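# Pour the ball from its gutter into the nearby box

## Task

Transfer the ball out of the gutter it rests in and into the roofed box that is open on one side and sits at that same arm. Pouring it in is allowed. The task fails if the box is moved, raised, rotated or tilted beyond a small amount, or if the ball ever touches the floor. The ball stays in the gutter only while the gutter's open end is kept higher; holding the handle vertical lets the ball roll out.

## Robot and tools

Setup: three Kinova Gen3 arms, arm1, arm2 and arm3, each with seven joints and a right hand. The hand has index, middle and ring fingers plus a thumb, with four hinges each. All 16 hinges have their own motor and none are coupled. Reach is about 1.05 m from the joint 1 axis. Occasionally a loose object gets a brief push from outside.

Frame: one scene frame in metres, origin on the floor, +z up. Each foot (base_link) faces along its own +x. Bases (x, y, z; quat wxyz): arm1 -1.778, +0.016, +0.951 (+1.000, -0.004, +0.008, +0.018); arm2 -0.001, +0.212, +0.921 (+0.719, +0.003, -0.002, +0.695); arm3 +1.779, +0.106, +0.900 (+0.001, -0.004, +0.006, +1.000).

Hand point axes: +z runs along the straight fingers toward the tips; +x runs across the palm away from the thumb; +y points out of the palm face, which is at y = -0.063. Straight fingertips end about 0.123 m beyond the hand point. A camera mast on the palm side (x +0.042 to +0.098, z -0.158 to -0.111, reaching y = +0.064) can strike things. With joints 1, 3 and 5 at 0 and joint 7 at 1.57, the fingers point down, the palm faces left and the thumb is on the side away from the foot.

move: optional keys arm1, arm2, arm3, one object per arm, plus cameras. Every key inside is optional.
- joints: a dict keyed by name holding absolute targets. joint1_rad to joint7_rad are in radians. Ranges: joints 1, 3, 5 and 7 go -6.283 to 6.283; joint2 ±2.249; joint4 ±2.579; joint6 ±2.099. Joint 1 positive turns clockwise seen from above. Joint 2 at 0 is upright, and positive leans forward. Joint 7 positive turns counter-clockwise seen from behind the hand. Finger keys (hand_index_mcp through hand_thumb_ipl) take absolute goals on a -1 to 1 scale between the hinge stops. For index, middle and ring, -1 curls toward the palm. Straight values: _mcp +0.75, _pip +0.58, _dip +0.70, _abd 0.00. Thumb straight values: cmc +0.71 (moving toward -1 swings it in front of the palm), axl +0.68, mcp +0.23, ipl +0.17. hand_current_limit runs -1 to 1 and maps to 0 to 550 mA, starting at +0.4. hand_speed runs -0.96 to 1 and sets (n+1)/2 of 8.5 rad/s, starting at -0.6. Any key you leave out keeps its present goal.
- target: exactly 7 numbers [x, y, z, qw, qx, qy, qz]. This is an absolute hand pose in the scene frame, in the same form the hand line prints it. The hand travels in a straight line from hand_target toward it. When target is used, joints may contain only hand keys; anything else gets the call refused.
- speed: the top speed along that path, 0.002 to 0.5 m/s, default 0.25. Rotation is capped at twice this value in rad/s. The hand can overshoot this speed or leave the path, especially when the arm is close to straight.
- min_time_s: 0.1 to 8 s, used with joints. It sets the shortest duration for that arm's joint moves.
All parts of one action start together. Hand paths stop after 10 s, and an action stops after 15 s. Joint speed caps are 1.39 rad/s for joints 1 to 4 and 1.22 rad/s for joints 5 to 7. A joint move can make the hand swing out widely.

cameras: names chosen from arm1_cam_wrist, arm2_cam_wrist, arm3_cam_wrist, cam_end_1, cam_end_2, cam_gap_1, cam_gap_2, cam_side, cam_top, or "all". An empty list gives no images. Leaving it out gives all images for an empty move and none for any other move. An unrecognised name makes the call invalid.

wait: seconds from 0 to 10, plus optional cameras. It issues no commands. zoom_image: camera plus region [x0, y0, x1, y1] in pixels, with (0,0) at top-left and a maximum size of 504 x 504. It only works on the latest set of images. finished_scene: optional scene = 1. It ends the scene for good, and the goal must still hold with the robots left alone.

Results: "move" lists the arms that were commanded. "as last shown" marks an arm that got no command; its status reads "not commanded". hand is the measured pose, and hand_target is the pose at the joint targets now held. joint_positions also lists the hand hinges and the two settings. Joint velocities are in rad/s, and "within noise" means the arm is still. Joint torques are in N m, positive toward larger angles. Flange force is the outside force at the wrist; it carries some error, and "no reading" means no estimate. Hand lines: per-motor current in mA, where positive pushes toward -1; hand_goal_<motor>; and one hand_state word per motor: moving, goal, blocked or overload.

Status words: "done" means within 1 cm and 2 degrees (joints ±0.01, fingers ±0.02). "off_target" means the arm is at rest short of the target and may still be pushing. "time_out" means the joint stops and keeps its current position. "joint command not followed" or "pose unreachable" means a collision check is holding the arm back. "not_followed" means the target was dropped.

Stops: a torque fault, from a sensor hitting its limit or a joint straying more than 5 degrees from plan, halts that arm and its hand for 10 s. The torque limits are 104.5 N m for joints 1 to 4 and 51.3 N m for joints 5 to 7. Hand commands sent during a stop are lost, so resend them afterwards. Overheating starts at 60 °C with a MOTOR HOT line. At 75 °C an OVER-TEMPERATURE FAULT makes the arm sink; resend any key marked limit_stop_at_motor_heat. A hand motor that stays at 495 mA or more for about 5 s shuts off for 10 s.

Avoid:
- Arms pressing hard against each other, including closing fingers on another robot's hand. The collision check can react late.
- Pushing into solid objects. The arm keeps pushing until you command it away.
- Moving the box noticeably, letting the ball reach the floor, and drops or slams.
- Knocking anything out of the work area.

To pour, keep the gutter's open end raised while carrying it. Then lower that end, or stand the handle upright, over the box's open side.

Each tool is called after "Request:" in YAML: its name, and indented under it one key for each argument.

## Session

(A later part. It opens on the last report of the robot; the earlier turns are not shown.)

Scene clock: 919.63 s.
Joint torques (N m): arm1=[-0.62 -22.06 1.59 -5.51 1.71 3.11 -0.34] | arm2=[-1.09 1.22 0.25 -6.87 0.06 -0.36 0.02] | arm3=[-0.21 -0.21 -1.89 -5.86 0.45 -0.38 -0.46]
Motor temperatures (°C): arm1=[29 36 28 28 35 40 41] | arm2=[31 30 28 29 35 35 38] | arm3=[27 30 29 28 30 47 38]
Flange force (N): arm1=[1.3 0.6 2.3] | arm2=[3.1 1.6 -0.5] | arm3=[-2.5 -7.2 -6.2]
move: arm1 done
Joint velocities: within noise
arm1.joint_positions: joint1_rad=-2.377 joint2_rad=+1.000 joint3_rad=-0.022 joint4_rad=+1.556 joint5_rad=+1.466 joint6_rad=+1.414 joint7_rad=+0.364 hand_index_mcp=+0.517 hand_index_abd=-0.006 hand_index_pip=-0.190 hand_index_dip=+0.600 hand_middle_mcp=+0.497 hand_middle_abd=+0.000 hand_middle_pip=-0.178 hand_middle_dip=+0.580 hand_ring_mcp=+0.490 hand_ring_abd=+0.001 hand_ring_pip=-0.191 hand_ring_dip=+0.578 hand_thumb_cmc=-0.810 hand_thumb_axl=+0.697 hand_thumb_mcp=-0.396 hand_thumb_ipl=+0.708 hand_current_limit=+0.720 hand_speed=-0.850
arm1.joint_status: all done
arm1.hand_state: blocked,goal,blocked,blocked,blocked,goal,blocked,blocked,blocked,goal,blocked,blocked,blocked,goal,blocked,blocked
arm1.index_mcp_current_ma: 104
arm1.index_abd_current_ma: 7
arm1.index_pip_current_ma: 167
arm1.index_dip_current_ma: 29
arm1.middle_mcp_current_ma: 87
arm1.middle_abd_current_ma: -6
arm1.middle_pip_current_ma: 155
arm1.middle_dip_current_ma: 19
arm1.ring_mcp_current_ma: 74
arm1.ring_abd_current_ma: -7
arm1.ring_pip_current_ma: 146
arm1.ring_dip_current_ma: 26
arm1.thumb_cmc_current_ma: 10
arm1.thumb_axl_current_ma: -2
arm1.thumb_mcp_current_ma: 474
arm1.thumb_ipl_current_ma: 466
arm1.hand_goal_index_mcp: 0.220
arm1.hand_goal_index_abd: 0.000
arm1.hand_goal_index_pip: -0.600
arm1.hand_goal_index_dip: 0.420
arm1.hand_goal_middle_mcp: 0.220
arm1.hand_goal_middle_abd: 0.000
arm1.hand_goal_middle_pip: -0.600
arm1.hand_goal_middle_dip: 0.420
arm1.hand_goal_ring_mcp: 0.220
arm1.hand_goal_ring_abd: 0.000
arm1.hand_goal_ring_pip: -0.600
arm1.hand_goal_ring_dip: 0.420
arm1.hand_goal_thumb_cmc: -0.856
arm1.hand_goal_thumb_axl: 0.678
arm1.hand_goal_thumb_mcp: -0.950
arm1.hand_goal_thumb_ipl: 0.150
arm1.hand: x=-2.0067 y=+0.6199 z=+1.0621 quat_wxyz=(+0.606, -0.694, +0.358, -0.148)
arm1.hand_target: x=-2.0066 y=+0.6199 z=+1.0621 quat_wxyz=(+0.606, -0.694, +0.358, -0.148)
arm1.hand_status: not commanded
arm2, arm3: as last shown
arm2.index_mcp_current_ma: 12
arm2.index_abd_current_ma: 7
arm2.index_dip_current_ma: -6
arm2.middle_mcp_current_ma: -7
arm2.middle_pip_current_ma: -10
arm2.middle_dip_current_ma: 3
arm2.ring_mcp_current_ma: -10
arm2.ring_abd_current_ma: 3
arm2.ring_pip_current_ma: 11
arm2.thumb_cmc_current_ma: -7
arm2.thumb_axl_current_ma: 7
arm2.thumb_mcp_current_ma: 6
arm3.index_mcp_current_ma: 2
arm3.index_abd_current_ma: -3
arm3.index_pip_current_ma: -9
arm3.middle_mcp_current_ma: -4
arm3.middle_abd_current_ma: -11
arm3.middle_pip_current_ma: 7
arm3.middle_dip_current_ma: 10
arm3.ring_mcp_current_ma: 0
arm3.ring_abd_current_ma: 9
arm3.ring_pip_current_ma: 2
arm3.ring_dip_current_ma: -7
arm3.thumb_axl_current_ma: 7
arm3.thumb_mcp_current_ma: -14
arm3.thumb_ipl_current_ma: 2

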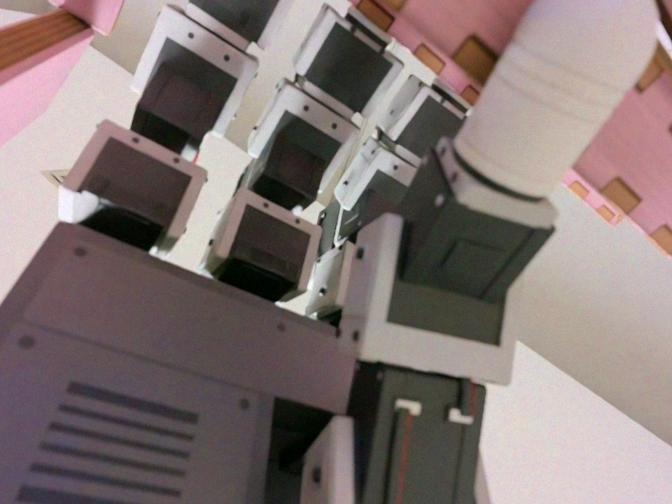

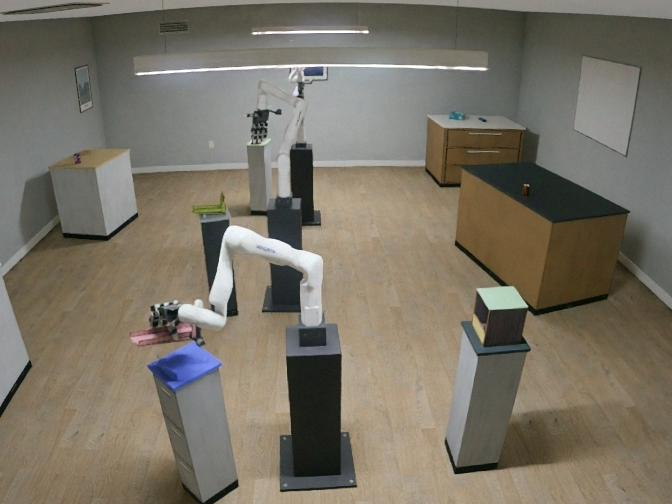

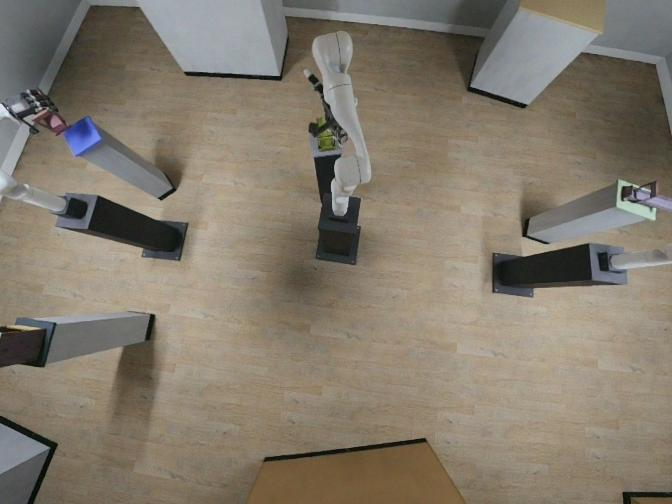

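Now hover and lower the gutter onto its stand.

Request:
move:
  arm1: {"target": [-1.9951, 0.6120, 0.955, 0.5926, -0.7245, 0.3026, -0.1797], "speed": 0.1}
  cameras: ["cam_end_1", "cam_top", "arm1_cam_wrist"]

Request:
zoom_image:
  camera: "cam_end_1"
  region: [130, 300, 230, 390]

Request:
zoom_image:
  camera: "cam_top"
  region: [30, 90, 110, 165]

Scene clock: 923.57 s.
Joint torques (N m): arm1=[-0.67 -22.55 1.94 -4.27 1.2 3.35 -0.29] | arm2=[-1.04 1.22 0.19 -6.89 0.1 -0.41 0] | arm3=[-0.21 -0.22 -1.85 -5.83 0.43 -0.4 -0.47]
Motor temperatures (°C): arm1=[29 36 28 28 35 40 41] | arm2=[31 30 28 29 35 35 38] | arm3=[27 30 29 28 30 47 38]
Flange force (N): arm1=[1.3 0.4 2.3] | arm2=[3.4 1.4 -0.5] | arm3=[-2.6 -7.2 -6.4]
move: arm1 done
Joint velocities: within noise
arm1.joint_positions: joint1_rad=-2.366 joint2_rad=+1.194 joint3_rad=-0.017 joint4_rad=+1.534 joint5_rad=+1.526 joint6_rad=+1.367 joint7_rad=+0.328 hand_index_mcp=+0.518 hand_index_abd=-0.005 hand_index_pip=-0.190 hand_index_dip=+0.600 hand_middle_mcp=+0.497 hand_middle_abd=+0.001 hand_middle_pip=-0.178 hand_middle_dip=+0.580 hand_ring_mcp=+0.490 hand_ring_abd=+0.002 hand_ring_pip=-0.192 hand_ring_dip=+0.578 hand_thumb_cmc=-0.810 hand_thumb_axl=+0.697 hand_thumb_mcp=-0.396 hand_thumb_ipl=+0.708 hand_current_limit=+0.720 hand_speed=-0.850
arm1.joint_status: not commanded
arm1.hand_state: blocked,goal,blocked,blocked,blocked,goal,blocked,blocked,blocked,goal,blocked,blocked,blocked,goal,blocked,blocked
arm1.index_mcp_current_ma: 97
arm1.index_abd_current_ma: 7
arm1.index_pip_current_ma: 161
arm1.index_dip_current_ma: 31
arm1.middle_mcp_current_ma: 83
arm1.middle_abd_current_ma: 10
arm1.middle_pip_current_ma: 162
arm1.middle_dip_current_ma: 18
arm1.ring_mcp_current_ma: 70
arm1.ring_abd_current_ma: -17
arm1.ring_pip_current_ma: 160
arm1.ring_dip_current_ma: 17
arm1.thumb_cmc_current_ma: 13
arm1.thumb_axl_current_ma: 5
arm1.thumb_mcp_current_ma: 486
arm1.thumb_ipl_current_ma: 465
arm1.hand_goal_index_mcp: 0.220
arm1.hand_goal_index_abd: 0.000
arm1.hand_goal_index_pip: -0.600
arm1.hand_goal_index_dip: 0.420
arm1.hand_goal_middle_mcp: 0.220
arm1.hand_goal_middle_abd: 0.000
arm1.hand_goal_middle_pip: -0.600
arm1.hand_goal_middle_dip: 0.420
arm1.hand_goal_ring_mcp: 0.220
arm1.hand_goal_ring_abd: 0.000
arm1.hand_goal_ring_pip: -0.600
arm1.hand_goal_ring_dip: 0.420
arm1.hand_goal_thumb_cmc: -0.856
arm1.hand_goal_thumb_axl: 0.678
arm1.hand_goal_thumb_mcp: -0.950
arm1.hand_goal_thumb_ipl: 0.150
arm1.hand: x=-1.9951 y=+0.6120 z=+0.9550 quat_wxyz=(+0.593, -0.725, +0.303, -0.180)
arm1.hand_target: x=-1.9951 y=+0.6120 z=+0.9550 quat_wxyz=(+0.593, -0.725, +0.303, -0.180)
arm1.hand_status: done (0.000 m and 0.0 deg from the pose sent, 0.108 m and 8.2 deg at the start)
arm2, arm3: as last shown
arm2.index_mcp_current_ma: 8
arm2.index_abd_current_ma: -1
arm2.index_pip_current_ma: 7
arm2.index_dip_current_ma: -1
arm2.middle_abd_current_ma: 0
arm2.middle_pip_current_ma: -6
arm2.middle_dip_current_ma: 7
arm2.ring_mcp_current_ma: -4
arm2.ring_abd_current_ma: 0
arm2.ring_pip_current_ma: 5
arm2.ring_dip_current_ma: -7
arm2.thumb_cmc_current_ma: -6
arm2.thumb_axl_current_ma: 6
arm2.thumb_mcp_current_ma: 7
arm2.thumb_ipl_current_ma: -2
arm3.index_mcp_current_ma: 13
arm3.index_abd_current_ma: -13
arm3.index_pip_current_ma: 2
arm3.index_dip_current_ma: -3
arm3.middle_mcp_current_ma: -10
arm3.middle_abd_current_ma: -3
arm3.middle_pip_current_ma: 1
arm3.ring_mcp_current_ma: -1
arm3.ring_abd_current_ma: 3
arm3.ring_pip_current_ma: 4
arm3.ring_dip_current_ma: -3
arm3.thumb_cmc_current_ma: -20
arm3.thumb_axl_current_ma: 13
arm3.thumb_mcp_current_ma: -8
arm3.thumb_ipl_current_ma: 1
pictures: arm1_cam_wrist, cam_end_1, cam_top

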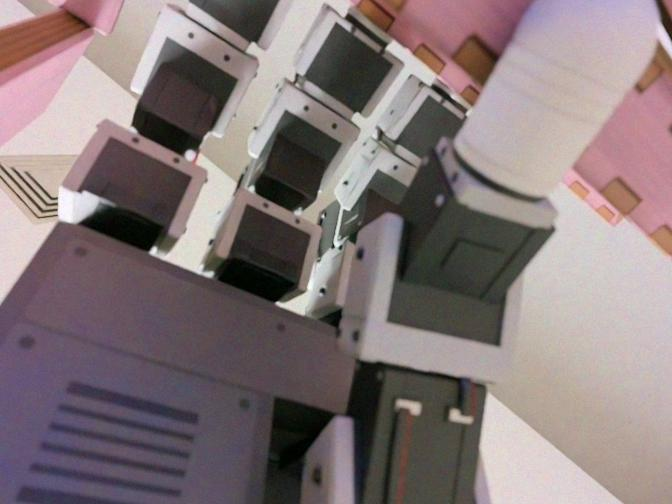

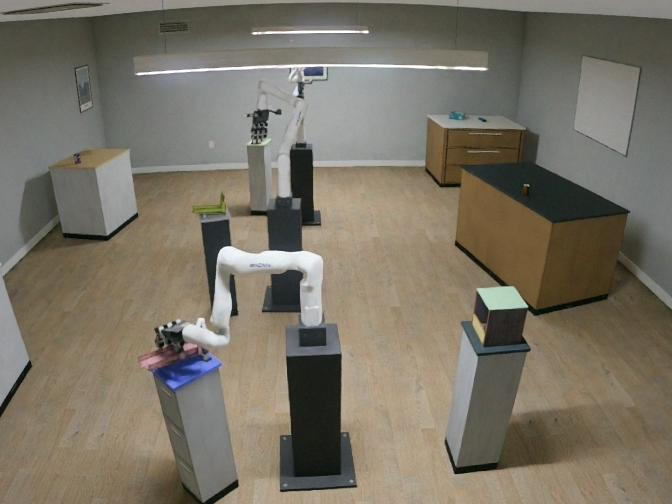

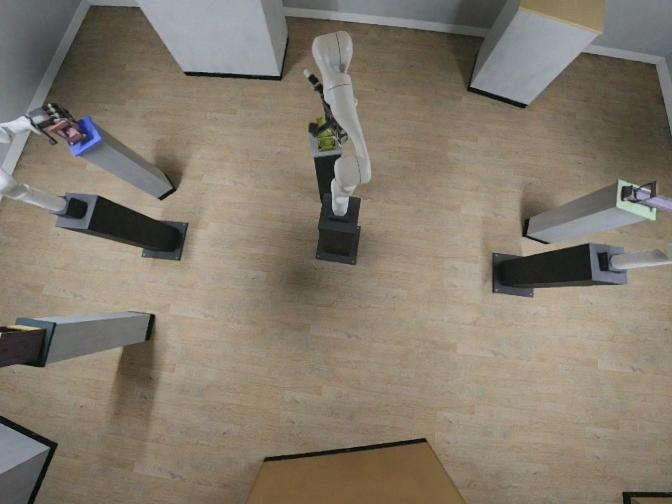

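Scaled by 5.040 from the camera's image (finer frame: 960x720).

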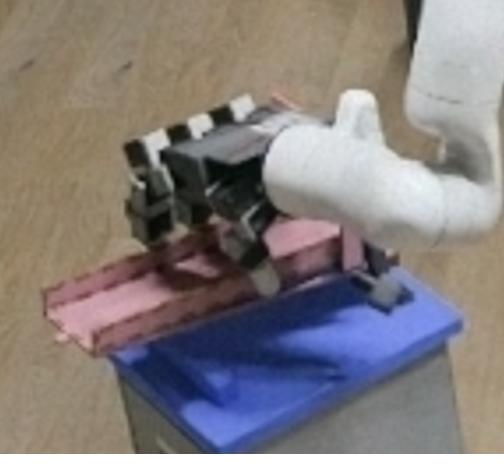

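Scaled by 6.300 from the camera's image (finer frame: 960x720).

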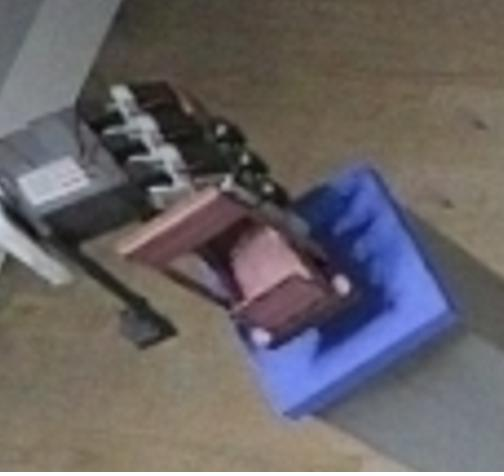

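Request:
move:
  arm1: {"target": [-1.9951, 0.6120, 0.918, 0.5926, -0.7245, 0.3026, -0.1797], "speed": 0.05}
  cameras: ["cam_end_1"]

Request:
zoom_image:
  camera: "cam_end_1"
  region: [130, 300, 230, 390]

Scene clock: 927.10 s.
Joint torques (N m): arm1=[-0.39 -21.54 1.46 -3.49 0.62 2.81 -0.44] | arm2=[-0.99 1.28 0.18 -6.83 0.08 -0.44 -0.01] | arm3=[-0.24 -0.18 -1.86 -5.9 0.43 -0.39 -0.47]
Motor temperatures (°C): arm1=[29 36 28 28 35 40 41] | arm2=[31 30 28 29 35 35 38] | arm3=[27 30 29 28 30 47 38]
Flange force (N): arm1=[0.2 -1.7 1.7] | arm2=[3.5 1.3 -0.8] | arm3=[-2.4 -7.1 -6.1]
move: arm1 done
Joint velocities: within noise
arm1.joint_positions: joint1_rad=-2.366 joint2_rad=+1.275 joint3_rad=-0.015 joint4_rad=+1.493 joint5_rad=+1.535 joint6_rad=+1.364 joint7_rad=+0.288 hand_index_mcp=+0.517 hand_index_abd=+0.002 hand_index_pip=-0.190 hand_index_dip=+0.600 hand_middle_mcp=+0.498 hand_middle_abd=+0.006 hand_middle_pip=-0.179 hand_middle_dip=+0.580 hand_ring_mcp=+0.492 hand_ring_abd=+0.004 hand_ring_pip=-0.196 hand_ring_dip=+0.578 hand_thumb_cmc=-0.807 hand_thumb_axl=+0.700 hand_thumb_mcp=-0.396 hand_thumb_ipl=+0.708 hand_current_limit=+0.720 hand_speed=-0.850
arm1.joint_status: not commanded
arm1.hand_state: blocked,goal,blocked,blocked,blocked,goal,blocked,blocked,blocked,goal,blocked,blocked,blocked,blocked,blocked,blocked
arm1.index_mcp_current_ma: 98
arm1.index_abd_current_ma: 9
arm1.index_pip_current_ma: 165
arm1.index_dip_current_ma: 38
arm1.middle_mcp_current_ma: 70
arm1.middle_abd_current_ma: 3
arm1.middle_pip_current_ma: 170
arm1.middle_dip_current_ma: 20
arm1.ring_mcp_current_ma: 79
arm1.ring_abd_current_ma: -18
arm1.ring_pip_current_ma: 155
arm1.ring_dip_current_ma: 18
arm1.thumb_cmc_current_ma: 21
arm1.thumb_axl_current_ma: 4
arm1.thumb_mcp_current_ma: 486
arm1.thumb_ipl_current_ma: 466
arm1.hand_goal_index_mcp: 0.220
arm1.hand_goal_index_abd: 0.000
arm1.hand_goal_index_pip: -0.600
arm1.hand_goal_index_dip: 0.420
arm1.hand_goal_middle_mcp: 0.220
arm1.hand_goal_middle_abd: 0.000
arm1.hand_goal_middle_pip: -0.600
arm1.hand_goal_middle_dip: 0.420
arm1.hand_goal_ring_mcp: 0.220
arm1.hand_goal_ring_abd: 0.000
arm1.hand_goal_ring_pip: -0.600
arm1.hand_goal_ring_dip: 0.420
arm1.hand_goal_thumb_cmc: -0.856
arm1.hand_goal_thumb_axl: 0.678
arm1.hand_goal_thumb_mcp: -0.950
arm1.hand_goal_thumb_ipl: 0.150
arm1.hand: x=-1.9951 y=+0.6120 z=+0.9180 quat_wxyz=(+0.593, -0.725, +0.303, -0.180)
arm1.hand_target: x=-1.9951 y=+0.6120 z=+0.9180 quat_wxyz=(+0.593, -0.725, +0.303, -0.180)
arm1.hand_status: done (0.000 m and 0.0 deg from the pose sent, 0.037 m and 0.0 deg at the start)
arm2, arm3: as last shown
arm2.index_mcp_current_ma: 10
arm2.index_abd_current_ma: 3
arm2.index_pip_current_ma: 9
arm2.index_dip_current_ma: 0
arm2.middle_mcp_current_ma: -6
arm2.middle_pip_current_ma: -4
arm2.middle_dip_current_ma: 3
arm2.ring_mcp_current_ma: -12
arm2.ring_abd_current_ma: 2
arm2.ring_pip_current_ma: 9
arm2.ring_dip_current_ma: -2
arm2.thumb_cmc_current_ma: -8
arm2.thumb_axl_current_ma: 7
arm2.thumb_mcp_current_ma: 6
arm2.thumb_ipl_current_ma: 3
arm3.index_mcp_current_ma: -1
arm3.index_abd_current_ma: -16
arm3.index_pip_current_ma: -9
arm3.index_dip_current_ma: -11
arm3.middle_mcp_current_ma: -8
arm3.middle_abd_current_ma: -11
arm3.middle_pip_current_ma: 4
arm3.middle_dip_current_ma: 5
arm3.ring_mcp_current_ma: -9
arm3.ring_abd_current_ma: 12
arm3.ring_pip_current_ma: -3
arm3.ring_dip_current_ma: -6
arm3.thumb_cmc_current_ma: -12
arm3.thumb_axl_current_ma: 2
arm3.thumb_mcp_current_ma: -15
arm3.thumb_ipl_current_ma: 6

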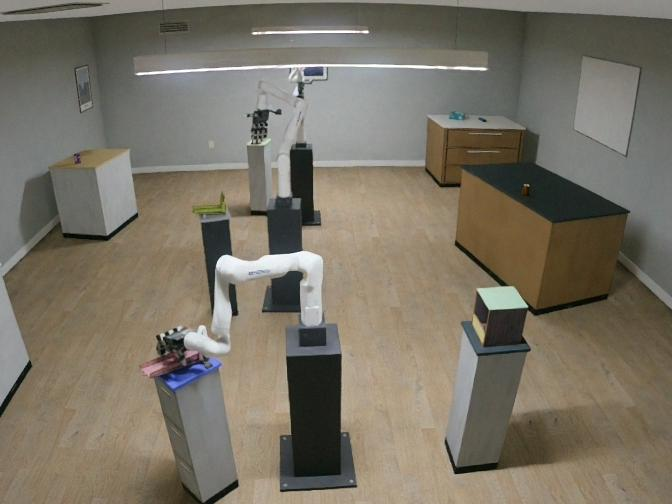

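Scaled by 5.040 from the camera's image (finer frame: 960x720).

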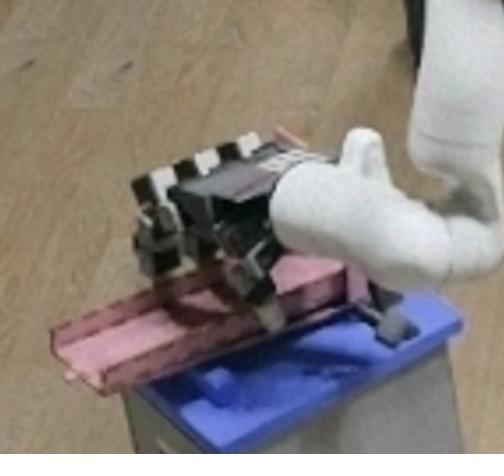

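Request:
move:
  arm1: {"target": [-1.9951, 0.6120, 0.910, 0.5821, -0.7341, 0.2833, -0.2051], "speed": 0.05}
  cameras: ["cam_end_1", "cam_top"]

Request:
zoom_image:
  camera: "cam_end_1"
  region: [130, 310, 230, 400]

Request:
zoom_image:
  camera: "cam_top"
  region: [30, 90, 110, 165]

Scene clock: 936.80 s.
Joint torques (N m): arm1=[-0.19 -20.84 1.28 -3.58 0.8 2.34 -0.23] | arm2=[-0.96 1.29 0.2 -6.81 0.02 -0.43 0.01] | arm3=[-0.21 -0.21 -1.86 -5.87 0.46 -0.39 -0.44]
Motor temperatures (°C): arm1=[29 36 28 28 35 40 41] | arm2=[31 30 28 29 35 35 38] | arm3=[27 30 29 28 30 47 38]
Flange force (N): arm1=[1.3 -3.3 0.3] | arm2=[3.4 1.4 -0.8] | arm3=[-2.5 -7.0 -6.2]
move: arm1 done
Joint velocities: within noise
arm1.joint_positions: joint1_rad=-2.363 joint2_rad=+1.295 joint3_rad=-0.019 joint4_rad=+1.444 joint5_rad=+1.516 joint6_rad=+1.369 joint7_rad=+0.388 hand_index_mcp=+0.530 hand_index_abd=-0.006 hand_index_pip=-0.207 hand_index_dip=+0.600 hand_middle_mcp=+0.498 hand_middle_abd=+0.002 hand_middle_pip=-0.180 hand_middle_dip=+0.580 hand_ring_mcp=+0.491 hand_ring_abd=+0.001 hand_ring_pip=-0.196 hand_ring_dip=+0.578 hand_thumb_cmc=-0.808 hand_thumb_axl=+0.700 hand_thumb_mcp=-0.396 hand_thumb_ipl=+0.708 hand_current_limit=+0.720 hand_speed=-0.850
arm1.joint_status: not commanded
arm1.hand_state: blocked,goal,blocked,blocked,blocked,goal,blocked,blocked,blocked,goal,blocked,blocked,blocked,blocked,blocked,blocked
arm1.index_mcp_current_ma: 105
arm1.index_abd_current_ma: 11
arm1.index_pip_current_ma: 158
arm1.index_dip_current_ma: 25
arm1.middle_mcp_current_ma: 88
arm1.middle_abd_current_ma: -1
arm1.middle_pip_current_ma: 158
arm1.middle_dip_current_ma: 23
arm1.ring_mcp_current_ma: 68
arm1.ring_abd_current_ma: -15
arm1.ring_pip_current_ma: 151
arm1.ring_dip_current_ma: 17
arm1.thumb_cmc_current_ma: 5
arm1.thumb_axl_current_ma: 5
arm1.thumb_mcp_current_ma: 468
arm1.thumb_ipl_current_ma: 461
arm1.hand_goal_index_mcp: 0.220
arm1.hand_goal_index_abd: 0.000
arm1.hand_goal_index_pip: -0.600
arm1.hand_goal_index_dip: 0.420
arm1.hand_goal_middle_mcp: 0.220
arm1.hand_goal_middle_abd: 0.000
arm1.hand_goal_middle_pip: -0.600
arm1.hand_goal_middle_dip: 0.420
arm1.hand_goal_ring_mcp: 0.220
arm1.hand_goal_ring_abd: 0.000
arm1.hand_goal_ring_pip: -0.600
arm1.hand_goal_ring_dip: 0.420
arm1.hand_goal_thumb_cmc: -0.856
arm1.hand_goal_thumb_axl: 0.678
arm1.hand_goal_thumb_mcp: -0.950
arm1.hand_goal_thumb_ipl: 0.150
arm1.hand: x=-1.9951 y=+0.6120 z=+0.9100 quat_wxyz=(+0.582, -0.734, +0.283, -0.205)
arm1.hand_target: x=-1.9951 y=+0.6120 z=+0.9100 quat_wxyz=(+0.582, -0.734, +0.283, -0.205)
arm1.hand_status: done (0.000 m and 0.0 deg from the pose sent, 0.008 m and 4.0 deg at the start)
arm2, arm3: as last shown
arm2.index_mcp_current_ma: 11
arm2.index_abd_current_ma: -3
arm2.index_pip_current_ma: 6
arm2.index_dip_current_ma: -5
arm2.middle_abd_current_ma: -6
arm2.middle_pip_current_ma: -13
arm2.middle_dip_current_ma: 4
arm2.ring_mcp_current_ma: -13
arm2.ring_abd_current_ma: 0
arm2.ring_pip_current_ma: 8
arm2.ring_dip_current_ma: -7
arm2.thumb_cmc_current_ma: -11
arm2.thumb_mcp_current_ma: 11
arm2.thumb_ipl_current_ma: 1
arm3.index_mcp_current_ma: 10
arm3.index_abd_current_ma: -1
arm3.index_dip_current_ma: 0
arm3.middle_mcp_current_ma: -15
arm3.middle_abd_current_ma: -2
arm3.middle_pip_current_ma: 1
arm3.middle_dip_current_ma: 7
arm3.ring_mcp_current_ma: 1
arm3.ring_abd_current_ma: 11
arm3.ring_pip_current_ma: 8
arm3.ring_dip_current_ma: -3
arm3.thumb_cmc_current_ma: -8
arm3.thumb_axl_current_ma: -3
arm3.thumb_mcp_current_ma: -4
arm3.thumb_ipl_current_ma: 13

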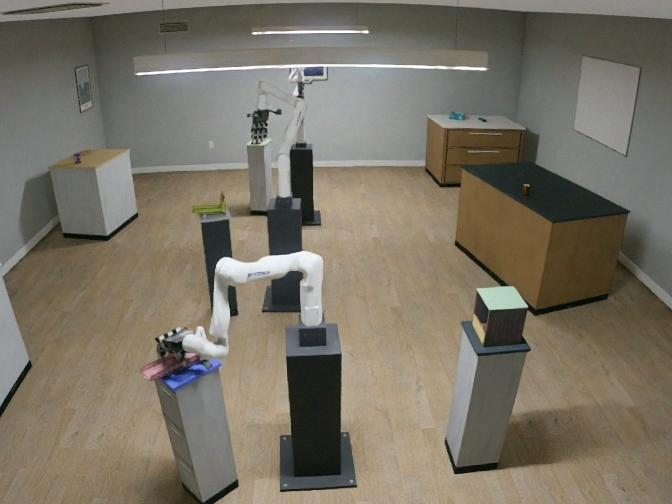

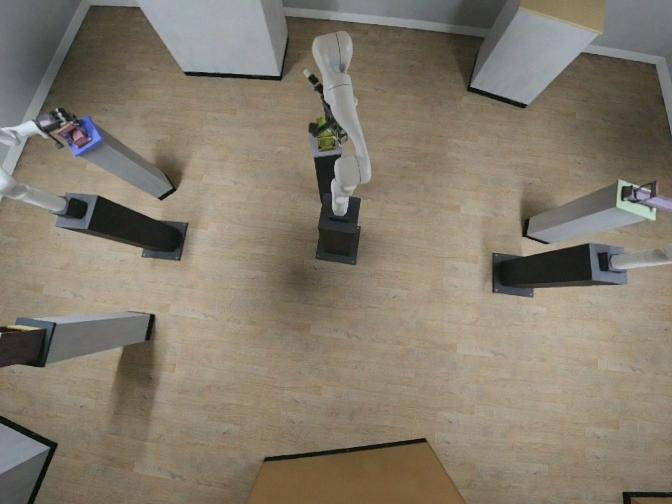

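Scaled by 5.040 from the camera's image (finer frame: 960x720).

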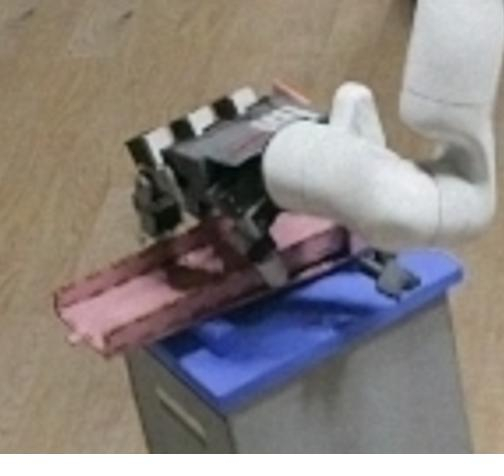

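Scaled by 6.300 from the camera's image (finer frame: 960x720).

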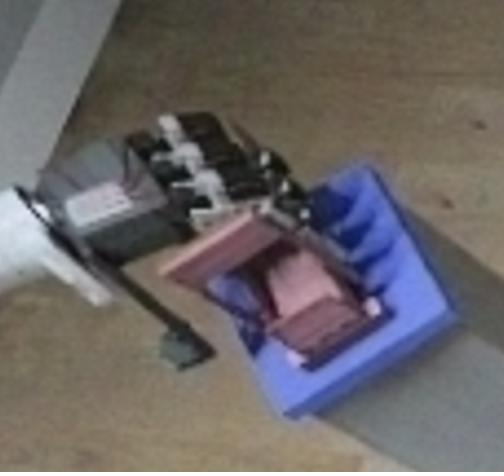

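Request:
move:
  arm1: {"joints": {"hand_thumb_ipl": 0.65, "hand_thumb_mcp": -0.43, "hand_index_pip": -0.22, "hand_middle_pip": -0.22, "hand_ring_pip": -0.22, "hand_index_mcp": 0.45, "hand_middle_mcp": 0.45, "hand_ring_mcp": 0.45, "hand_index_dip": 0.57, "hand_middle_dip": 0.57, "hand_ring_dip": 0.57}}
  cameras: ["cam_end_1"]

Request:
move:
  arm1: {"joints": {"hand_thumb_ipl": 0.924, "hand_thumb_mcp": -0.40, "hand_index_pip": 0.13, "hand_middle_pip": 0.13, "hand_ring_pip": 0.13, "hand_index_mcp": 0.49, "hand_middle_mcp": 0.49, "hand_ring_mcp": 0.49}}
  cameras: ["cam_end_1", "cam_top", "arm1_cam_wrist"]

Request:
zoom_image:
  camera: "cam_end_1"
  region: [130, 310, 230, 400]

Request:
zoom_image:
  camera: "arm1_cam_wrist"
  region: [322, 0, 672, 260]

Scene clock: 945.53 s.
Joint torques (N m): arm1=[-1.11 -21.11 0.68 -3.54 0.71 2.3 -0.27] | arm2=[-1.02 1.31 0.23 -6.84 0.05 -0.41 0] | arm3=[-0.21 -0.18 -1.84 -5.87 0.42 -0.4 -0.47]
Motor temperatures (°C): arm1=[29 36 28 28 35 40 41] | arm2=[31 30 28 29 35 35 38] | arm3=[27 30 29 28 30 47 37]
Flange force (N): arm1=[0.9 -3.2 2.3] | arm2=[3.4 1.5 -0.6] | arm3=[-2.4 -7.1 -6.2]
move: arm1 off_target
Joint velocities: within noise
arm1.joint_positions: joint1_rad=-2.363 joint2_rad=+1.295 joint3_rad=-0.019 joint4_rad=+1.444 joint5_rad=+1.516 joint6_rad=+1.369 joint7_rad=+0.388 hand_index_mcp=+0.532 hand_index_abd=-0.007 hand_index_pip=-0.182 hand_index_dip=+0.607 hand_middle_mcp=+0.504 hand_middle_abd=+0.001 hand_middle_pip=-0.173 hand_middle_dip=+0.600 hand_ring_mcp=+0.491 hand_ring_abd=+0.000 hand_ring_pip=-0.187 hand_ring_dip=+0.604 hand_thumb_cmc=-0.805 hand_thumb_axl=+0.699 hand_thumb_mcp=-0.384 hand_thumb_ipl=+0.672 hand_current_limit=+0.720 hand_speed=-0.850
arm1.joint_status: hand_index_mcp off_target (ended at +0.532, target +0.450); hand_index_pip off_target (ended at -0.182, target -0.220); hand_index_dip off_target (ended at +0.607, target +0.570); hand_middle_mcp off_target (ended at +0.504, target +0.450); hand_middle_pip off_target (ended at -0.173, target -0.220); hand_middle_dip off_target (ended at +0.600, target +0.570); hand_ring_mcp off_target (ended at +0.491, target +0.450); hand_ring_pip off_target (ended at -0.187, target -0.220); hand_ring_dip off_target (ended at +0.604, target +0.570); hand_thumb_mcp off_target (ended at -0.384, target -0.430); hand_thumb_ipl off_target (ended at +0.672, target +0.650)
arm1.hand_state: blocked,goal,blocked,blocked,blocked,goal,blocked,blocked,blocked,goal,blocked,blocked,blocked,blocked,blocked,blocked
arm1.index_mcp_current_ma: 18
arm1.index_abd_current_ma: 8
arm1.index_pip_current_ma: 11
arm1.index_dip_current_ma: 7
arm1.middle_mcp_current_ma: 6
arm1.middle_abd_current_ma: -2
arm1.middle_pip_current_ma: 0
arm1.middle_dip_current_ma: 4
arm1.ring_mcp_current_ma: -1
arm1.ring_abd_current_ma: -10
arm1.ring_pip_current_ma: 2
arm1.ring_dip_current_ma: 3
arm1.thumb_cmc_current_ma: 22
arm1.thumb_axl_current_ma: 6
arm1.thumb_mcp_current_ma: 10
arm1.thumb_ipl_current_ma: -7
arm1.hand_goal_index_mcp: 0.450
arm1.hand_goal_index_abd: 0.000
arm1.hand_goal_index_pip: -0.220
arm1.hand_goal_index_dip: 0.570
arm1.hand_goal_middle_mcp: 0.450
arm1.hand_goal_middle_abd: 0.000
arm1.hand_goal_middle_pip: -0.220
arm1.hand_goal_middle_dip: 0.570
arm1.hand_goal_ring_mcp: 0.450
arm1.hand_goal_ring_abd: 0.000
arm1.hand_goal_ring_pip: -0.220
arm1.hand_goal_ring_dip: 0.570
arm1.hand_goal_thumb_cmc: -0.856
arm1.hand_goal_thumb_axl: 0.678
arm1.hand_goal_thumb_mcp: -0.430
arm1.hand_goal_thumb_ipl: 0.650
arm1.hand: x=-1.9951 y=+0.6120 z=+0.9100 quat_wxyz=(+0.582, -0.734, +0.283, -0.205)
arm1.hand_target: x=-1.9951 y=+0.6120 z=+0.9100 quat_wxyz=(+0.582, -0.734, +0.283, -0.205)
arm1.hand_status: not commanded
arm2, arm3: as last shown
arm2.index_mcp_current_ma: 9
arm2.index_abd_current_ma: 3
arm2.index_pip_current_ma: 4
arm2.index_dip_current_ma: -6
arm2.middle_pip_current_ma: -6
arm2.middle_dip_current_ma: 0
arm2.ring_abd_current_ma: 1
arm2.ring_pip_current_ma: 10
arm2.ring_dip_current_ma: -4
arm2.thumb_cmc_current_ma: -7
arm2.thumb_axl_current_ma: 4
arm2.thumb_mcp_current_ma: 5
arm2.thumb_ipl_current_ma: 5
arm3.index_mcp_current_ma: 5
arm3.index_abd_current_ma: -13
arm3.index_pip_current_ma: -1
arm3.index_dip_current_ma: -7
arm3.middle_mcp_current_ma: -5
arm3.middle_abd_current_ma: -4
arm3.middle_pip_current_ma: -1
arm3.middle_dip_current_ma: 16
arm3.ring_mcp_current_ma: -4
arm3.ring_abd_current_ma: 2
arm3.ring_pip_current_ma: 11
arm3.ring_dip_current_ma: 5
arm3.thumb_cmc_current_ma: -3
arm3.thumb_axl_current_ma: 1
arm3.thumb_mcp_current_ma: -13
arm3.thumb_ipl_current_ma: -2

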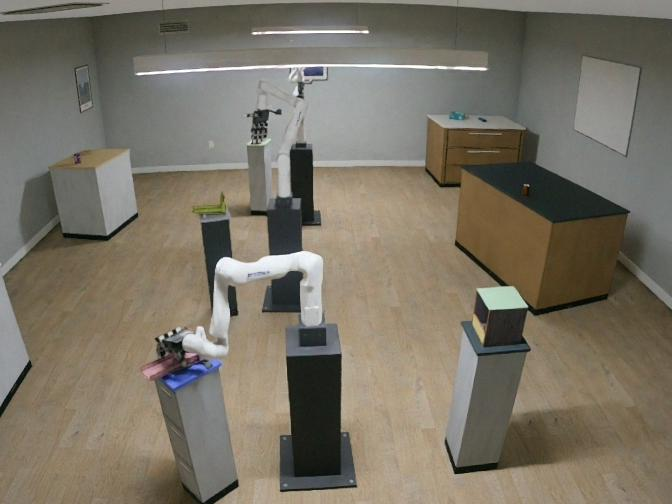

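Scene clock: 946.67 s.
Joint torques (N m): arm1=[-0.68 -22.14 1.57 -3.88 0.99 2.93 -0.29] | arm2=[-0.93 1.21 0.26 -6.84 0.04 -0.42 -0.03] | arm3=[-0.21 -0.23 -1.83 -5.87 0.45 -0.42 -0.45]
Motor temperatures (°C): arm1=[29 36 28 28 35 40 41] | arm2=[31 30 28 29 35 35 38] | arm3=[27 30 29 28 30 47 37]
Flange force (N): arm1=[1.2 -1.3 1.9] | arm2=[3.2 1.4 -0.8] | arm3=[-2.5 -7.0 -6.3]
move: arm1 off_target
Joint velocities: within noise
arm1.joint_positions: joint1_rad=-2.363 joint2_rad=+1.295 joint3_rad=-0.019 joint4_rad=+1.444 joint5_rad=+1.516 joint6_rad=+1.369 joint7_rad=+0.388 hand_index_mcp=+0.464 hand_index_abd=-0.003 hand_index_pip=+0.110 hand_index_dip=+0.578 hand_middle_mcp=+0.468 hand_middle_abd=+0.000 hand_middle_pip=+0.107 hand_middle_dip=+0.582 hand_ring_mcp=+0.468 hand_ring_abd=+0.000 hand_ring_pip=+0.105 hand_ring_dip=+0.583 hand_thumb_cmc=-0.827 hand_thumb_axl=+0.694 hand_thumb_mcp=-0.384 hand_thumb_ipl=+0.910 hand_current_limit=+0.720 hand_speed=-0.850
arm1.joint_status: hand_index_mcp off_target (ended at +0.464, target +0.490); hand_index_pip off_target (ended at +0.110, target +0.130); hand_middle_mcp off_target (ended at +0.468, target +0.490); hand_middle_pip off_target (ended at +0.107, target +0.130); hand_ring_mcp off_target (ended at +0.468, target +0.490); hand_ring_pip off_target (ended at +0.105, target +0.130); the others done
arm1.hand_state: blocked,goal,blocked,goal,blocked,goal,blocked,goal,blocked,goal,blocked,goal,blocked,goal,goal,goal
arm1.index_mcp_current_ma: 5
arm1.index_abd_current_ma: 14
arm1.index_pip_current_ma: 12
arm1.index_dip_current_ma: -4
arm1.middle_mcp_current_ma: -7
arm1.middle_abd_current_ma: 7
arm1.middle_pip_current_ma: 0
arm1.middle_dip_current_ma: -3
arm1.ring_mcp_current_ma: -9
arm1.ring_abd_current_ma: -11
arm1.ring_pip_current_ma: -11
arm1.ring_dip_current_ma: -13
arm1.thumb_cmc_current_ma: 8
arm1.thumb_axl_current_ma: 5
arm1.thumb_mcp_current_ma: 8
arm1.thumb_ipl_current_ma: -8
arm1.hand_goal_index_mcp: 0.490
arm1.hand_goal_index_abd: 0.000
arm1.hand_goal_index_pip: 0.130
arm1.hand_goal_index_dip: 0.570
arm1.hand_goal_middle_mcp: 0.490
arm1.hand_goal_middle_abd: 0.000
arm1.hand_goal_middle_pip: 0.130
arm1.hand_goal_middle_dip: 0.570
arm1.hand_goal_ring_mcp: 0.490
arm1.hand_goal_ring_abd: 0.000
arm1.hand_goal_ring_pip: 0.130
arm1.hand_goal_ring_dip: 0.570
arm1.hand_goal_thumb_cmc: -0.856
arm1.hand_goal_thumb_axl: 0.678
arm1.hand_goal_thumb_mcp: -0.400
arm1.hand_goal_thumb_ipl: 0.924
arm1.on_its_own: hand_index_dip moved -0.028 to your old target +0.570; hand_ring_dip moved -0.021 to your old target +0.570
arm1.hand: x=-1.9951 y=+0.6120 z=+0.9100 quat_wxyz=(+0.582, -0.734, +0.283, -0.205)
arm1.hand_target: x=-1.9951 y=+0.6120 z=+0.9100 quat_wxyz=(+0.582, -0.734, +0.283, -0.205)
arm1.hand_status: not commanded
arm2, arm3: as last shown
arm2.index_mcp_current_ma: 8
arm2.index_abd_current_ma: 2
arm2.index_pip_current_ma: 13
arm2.index_dip_current_ma: 0
arm2.middle_mcp_current_ma: -1
arm2.middle_abd_current_ma: -3
arm2.middle_pip_current_ma: -3
arm2.middle_dip_current_ma: 3
arm2.ring_mcp_current_ma: -8
arm2.ring_abd_current_ma: -4
arm2.ring_pip_current_ma: 4
arm2.ring_dip_current_ma: -3
arm2.thumb_cmc_current_ma: -12
arm2.thumb_axl_current_ma: 13
arm2.thumb_mcp_current_ma: 7
arm2.thumb_ipl_current_ma: 2
arm3.index_mcp_current_ma: -1
arm3.index_abd_current_ma: -15
arm3.index_pip_current_ma: -9
arm3.index_dip_current_ma: -4
arm3.middle_mcp_current_ma: -6
arm3.middle_pip_current_ma: 4
arm3.middle_dip_current_ma: 5
arm3.ring_mcp_current_ma: 8
arm3.ring_abd_current_ma: 3
arm3.ring_pip_current_ma: 7
arm3.ring_dip_current_ma: 2
arm3.thumb_cmc_current_ma: -14
arm3.thumb_axl_current_ma: 4
arm3.thumb_mcp_current_ma: -9
arm3.thumb_ipl_current_ma: 3
pictures: arm1_cam_wrist, cam_end_1, cam_top

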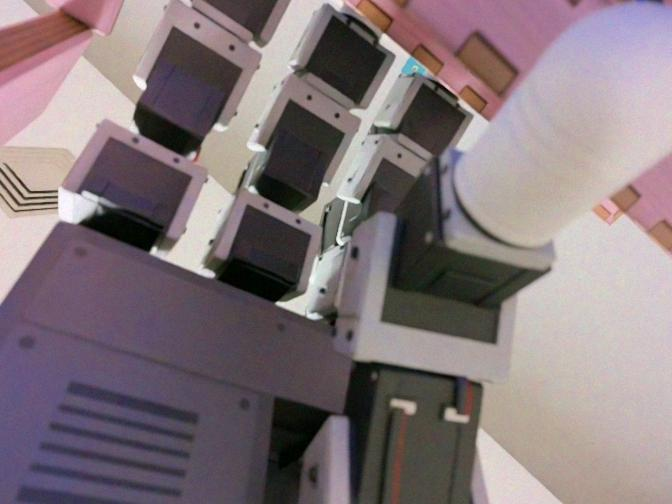

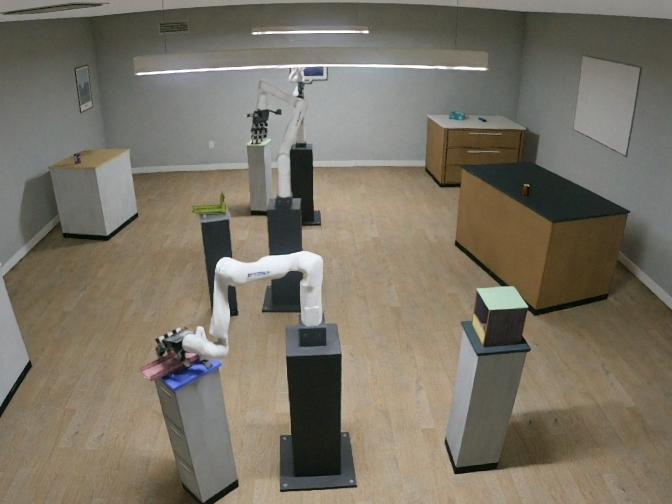

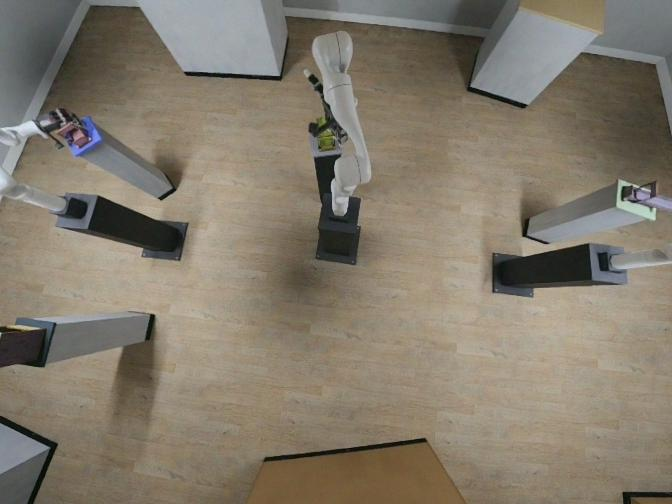

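Scaled by 5.040 from the camera's image (finer frame: 960x720).

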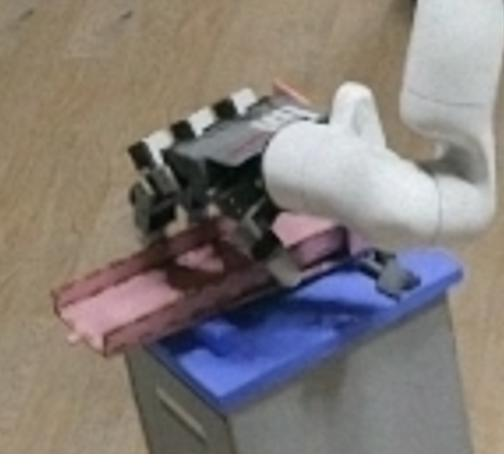

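Scaled by 1.440 from the camera's image (finer frame: 960x720).

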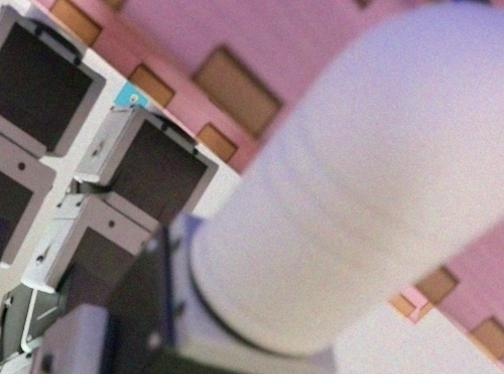

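Request:
move:
  arm1: {"target": [-1.9951, 0.6120, 1.08, 0.5821, -0.7341, 0.2833, -0.2051], "speed": 0.15}
  cameras: ["cam_end_1", "cam_top", "cam_side"]

Request:
zoom_image:
  camera: "cam_end_1"
  region: [120, 290, 250, 400]

Request:
zoom_image:
  camera: "cam_end_1"
  region: [450, 270, 550, 370]

Scene clock: 952.07 s.
Joint torques (N m): arm1=[-0.64 -20.85 1.03 -5.6 1.53 2.59 -0.3] | arm2=[-1.04 1.2 0.32 -6.77 0.13 -0.44 -0.04] | arm3=[-0.23 -0.21 -1.87 -5.9 0.43 -0.38 -0.48]
Motor temperatures (°C): arm1=[29 36 28 28 35 40 41] | arm2=[31 30 28 29 35 35 38] | arm3=[27 30 29 28 30 47 37]
Flange force (N): arm1=[1.3 -0.9 1.9] | arm2=[3.0 1.5 -1.1] | arm3=[-2.4 -7.2 -6.0]
move: arm1 done
Joint velocities: within noise
arm1.joint_positions: joint1_rad=-2.363 joint2_rad=+0.944 joint3_rad=-0.028 joint4_rad=+1.556 joint5_rad=+1.463 joint6_rad=+1.398 joint7_rad=+0.631 hand_index_mcp=+0.460 hand_index_abd=-0.004 hand_index_pip=+0.110 hand_index_dip=+0.578 hand_middle_mcp=+0.464 hand_middle_abd=+0.000 hand_middle_pip=+0.107 hand_middle_dip=+0.582 hand_ring_mcp=+0.465 hand_ring_abd=+0.000 hand_ring_pip=+0.105 hand_ring_dip=+0.583 hand_thumb_cmc=-0.828 hand_thumb_axl=+0.693 hand_thumb_mcp=-0.384 hand_thumb_ipl=+0.910 hand_current_limit=+0.720 hand_speed=-0.850
arm1.joint_status: not commanded
arm1.hand_state: blocked,goal,blocked,goal,blocked,goal,blocked,goal,blocked,goal,blocked,goal,blocked,goal,goal,goal
arm1.index_mcp_current_ma: -3
arm1.index_abd_current_ma: 9
arm1.index_pip_current_ma: 1
arm1.index_dip_current_ma: -11
arm1.middle_mcp_current_ma: -10
arm1.middle_abd_current_ma: 1
arm1.middle_pip_current_ma: -13
arm1.middle_dip_current_ma: 2
arm1.ring_mcp_current_ma: -4
arm1.ring_abd_current_ma: -16
arm1.ring_pip_current_ma: -4
arm1.ring_dip_current_ma: -1
arm1.thumb_cmc_current_ma: 8
arm1.thumb_axl_current_ma: 8
arm1.thumb_mcp_current_ma: 12
arm1.thumb_ipl_current_ma: -11
arm1.hand_goal_index_mcp: 0.490
arm1.hand_goal_index_abd: 0.000
arm1.hand_goal_index_pip: 0.130
arm1.hand_goal_index_dip: 0.570
arm1.hand_goal_middle_mcp: 0.490
arm1.hand_goal_middle_abd: 0.000
arm1.hand_goal_middle_pip: 0.130
arm1.hand_goal_middle_dip: 0.570
arm1.hand_goal_ring_mcp: 0.490
arm1.hand_goal_ring_abd: 0.000
arm1.hand_goal_ring_pip: 0.130
arm1.hand_goal_ring_dip: 0.570
arm1.hand_goal_thumb_cmc: -0.856
arm1.hand_goal_thumb_axl: 0.678
arm1.hand_goal_thumb_mcp: -0.400
arm1.hand_goal_thumb_ipl: 0.924
arm1.hand: x=-1.9951 y=+0.6120 z=+1.0800 quat_wxyz=(+0.582, -0.734, +0.283, -0.205)
arm1.hand_target: x=-1.9951 y=+0.6120 z=+1.0800 quat_wxyz=(+0.582, -0.734, +0.283, -0.205)
arm1.hand_status: done (0.000 m and 0.0 deg from the pose sent, 0.170 m and 0.0 deg at the start)
arm2.joint_positions: joint1_rad=-0.220 joint2_rad=-0.342 joint3_rad=-0.164 joint4_rad=+1.362 joint5_rad=+0.003 joint6_rad=+1.999 joint7_rad=+1.981 hand_index_mcp=+0.753 hand_index_abd=+0.000 hand_index_pip=+0.577 hand_index_dip=+0.696 hand_middle_mcp=+0.753 hand_middle_abd=+0.000 hand_middle_pip=+0.577 hand_middle_dip=+0.696 hand_ring_mcp=+0.753 hand_ring_abd=+0.000 hand_ring_pip=+0.577 hand_ring_dip=+0.696 hand_thumb_cmc=+0.714 hand_thumb_axl=+0.677 hand_thumb_mcp=+0.223 hand_thumb_ipl=+0.168 hand_current_limit=+0.400 hand_speed=-0.600
arm2.joint_status: not commanded
arm2.hand_state: goal,goal,goal,goal,goal,goal,goal,goal,goal,goal,goal,goal,goal,goal,goal,goal
arm2.index_mcp_current_ma: 11
arm2.index_abd_current_ma: 8
arm2.index_pip_current_ma: 9
arm2.index_dip_current_ma: -8
arm2.middle_mcp_current_ma: -4
arm2.middle_abd_current_ma: -6
arm2.middle_pip_current_ma: -8
arm2.middle_dip_current_ma: 4
arm2.ring_mcp_current_ma: -10
arm2.ring_abd_current_ma: -1
arm2.ring_pip_current_ma: 5
arm2.ring_dip_current_ma: -4
arm2.thumb_cmc_current_ma: -4
arm2.thumb_axl_current_ma: 10
arm2.thumb_mcp_current_ma: 6
arm2.thumb_ipl_current_ma: 0
arm2.hand_goal_index_mcp: 0.754
arm2.hand_goal_index_abd: 0.000
arm2.hand_goal_index_pip: 0.576
arm2.hand_goal_index_dip: 0.696
arm2.hand_goal_middle_mcp: 0.754
arm2.hand_goal_middle_abd: 0.000
arm2.hand_goal_middle_pip: 0.576
arm2.hand_goal_middle_dip: 0.696
arm2.hand_goal_ring_mcp: 0.754
arm2.hand_goal_ring_abd: 0.000
arm2.hand_goal_ring_pip: 0.576
arm2.hand_goal_ring_dip: 0.696
arm2.hand_goal_thumb_cmc: 0.714
arm2.hand_goal_thumb_axl: 0.678
arm2.hand_goal_thumb_mcp: 0.226
arm2.hand_goal_thumb_ipl: 0.168
arm2.hand: x=-0.1216 y=+0.3247 z=+1.4612 quat_wxyz=(+0.065, -0.916, +0.396, +0.021)
arm2.hand_target: x=-0.1216 y=+0.3247 z=+1.4612 quat_wxyz=(+0.065, -0.916, +0.396, +0.021)
arm2.hand_status: not commanded
arm3.joint_positions: joint1_rad=-0.242 joint2_rad=-0.402 joint3_rad=-0.042 joint4_rad=+1.406 joint5_rad=+0.026 joint6_rad=+1.932 joint7_rad=+1.582 hand_index_mcp=+0.753 hand_index_abd=+0.000 hand_index_pip=+0.577 hand_index_dip=+0.696 hand_middle_mcp=+0.753 hand_middle_abd=+0.000 hand_middle_pip=+0.577 hand_middle_dip=+0.696 hand_ring_mcp=+0.753 hand_ring_abd=+0.000 hand_ring_pip=+0.577 hand_ring_dip=+0.696 hand_thumb_cmc=+0.714 hand_thumb_axl=+0.677 hand_thumb_mcp=+0.219 hand_thumb_ipl=+0.168 hand_current_limit=+0.400 hand_speed=-0.600
arm3.joint_status: not commanded
arm3.hand_state: goal,goal,goal,goal,goal,goal,goal,goal,goal,goal,goal,goal,goal,goal,goal,goal
arm3.index_mcp_current_ma: 13
arm3.index_abd_current_ma: -1
arm3.index_pip_current_ma: 1
arm3.index_dip_current_ma: -3
arm3.middle_mcp_current_ma: -10
arm3.middle_abd_current_ma: -3
arm3.middle_pip_current_ma: -1
arm3.middle_dip_current_ma: 3
arm3.ring_mcp_current_ma: -2
arm3.ring_abd_current_ma: 11
arm3.ring_pip_current_ma: 11
arm3.ring_dip_current_ma: -13
arm3.thumb_cmc_current_ma: -4
arm3.thumb_axl_current_ma: 5
arm3.thumb_mcp_current_ma: -3
arm3.thumb_ipl_current_ma: 14
arm3.hand_goal_index_mcp: 0.754
arm3.hand_goal_index_abd: 0.000
arm3.hand_goal_index_pip: 0.576
arm3.hand_goal_index_dip: 0.696
arm3.hand_goal_middle_mcp: 0.754
arm3.hand_goal_middle_abd: 0.000
arm3.hand_goal_middle_pip: 0.576
arm3.hand_goal_middle_dip: 0.696
arm3.hand_goal_ring_mcp: 0.754
arm3.hand_goal_ring_abd: 0.000
arm3.hand_goal_ring_pip: 0.576
arm3.hand_goal_ring_dip: 0.696
arm3.hand_goal_thumb_cmc: 0.714
arm3.hand_goal_thumb_axl: 0.678
arm3.hand_goal_thumb_mcp: 0.226
arm3.hand_goal_thumb_ipl: 0.168
arm3.hand: x=+1.6132 y=+0.0069 z=+1.4466 quat_wxyz=(+0.000, -0.985, -0.138, +0.101)
arm3.hand_target: x=+1.6132 y=+0.0069 z=+1.4466 quat_wxyz=(+0.000, -0.985, -0.138, +0.101)
arm3.hand_status: not commanded
pictures: cam_end_1, cam_side, cam_top

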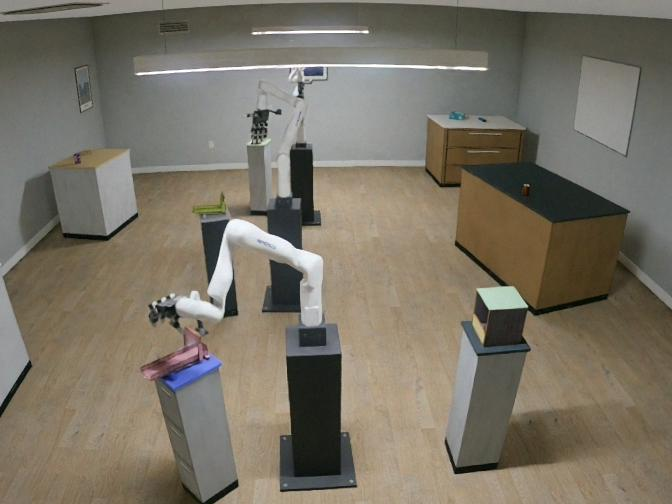

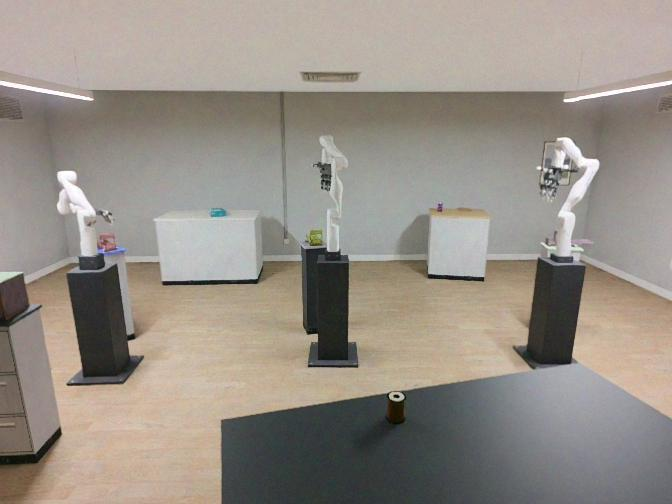

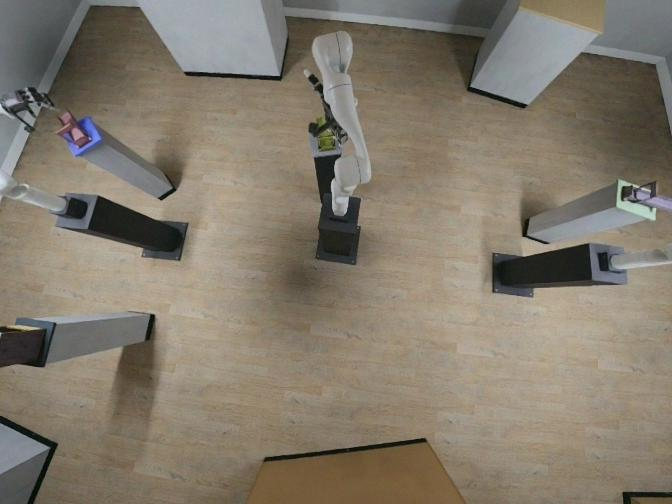

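Scaled by 3.877 from the camera's image (finer frame: 960x720).

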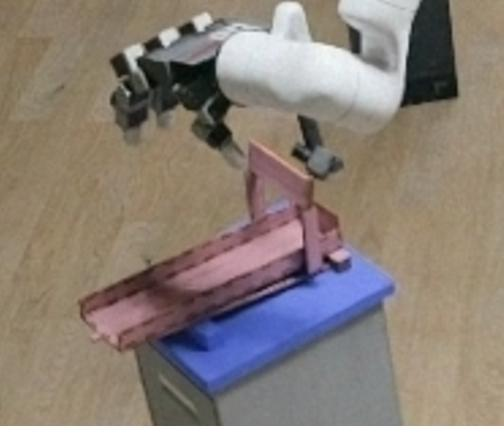

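Scaled by 5.040 from the camera's image (finer frame: 960x720).

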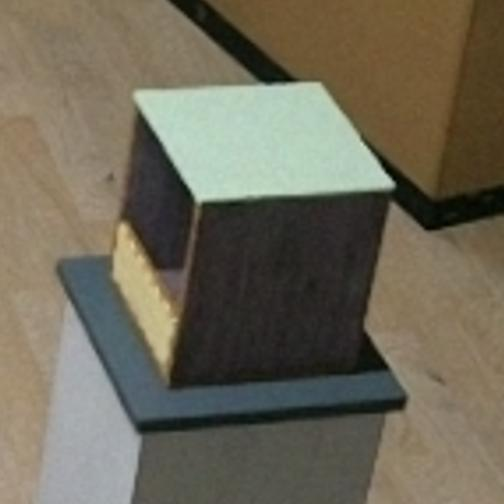

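Request:
finished_scene:

The scene is finished: the task was done.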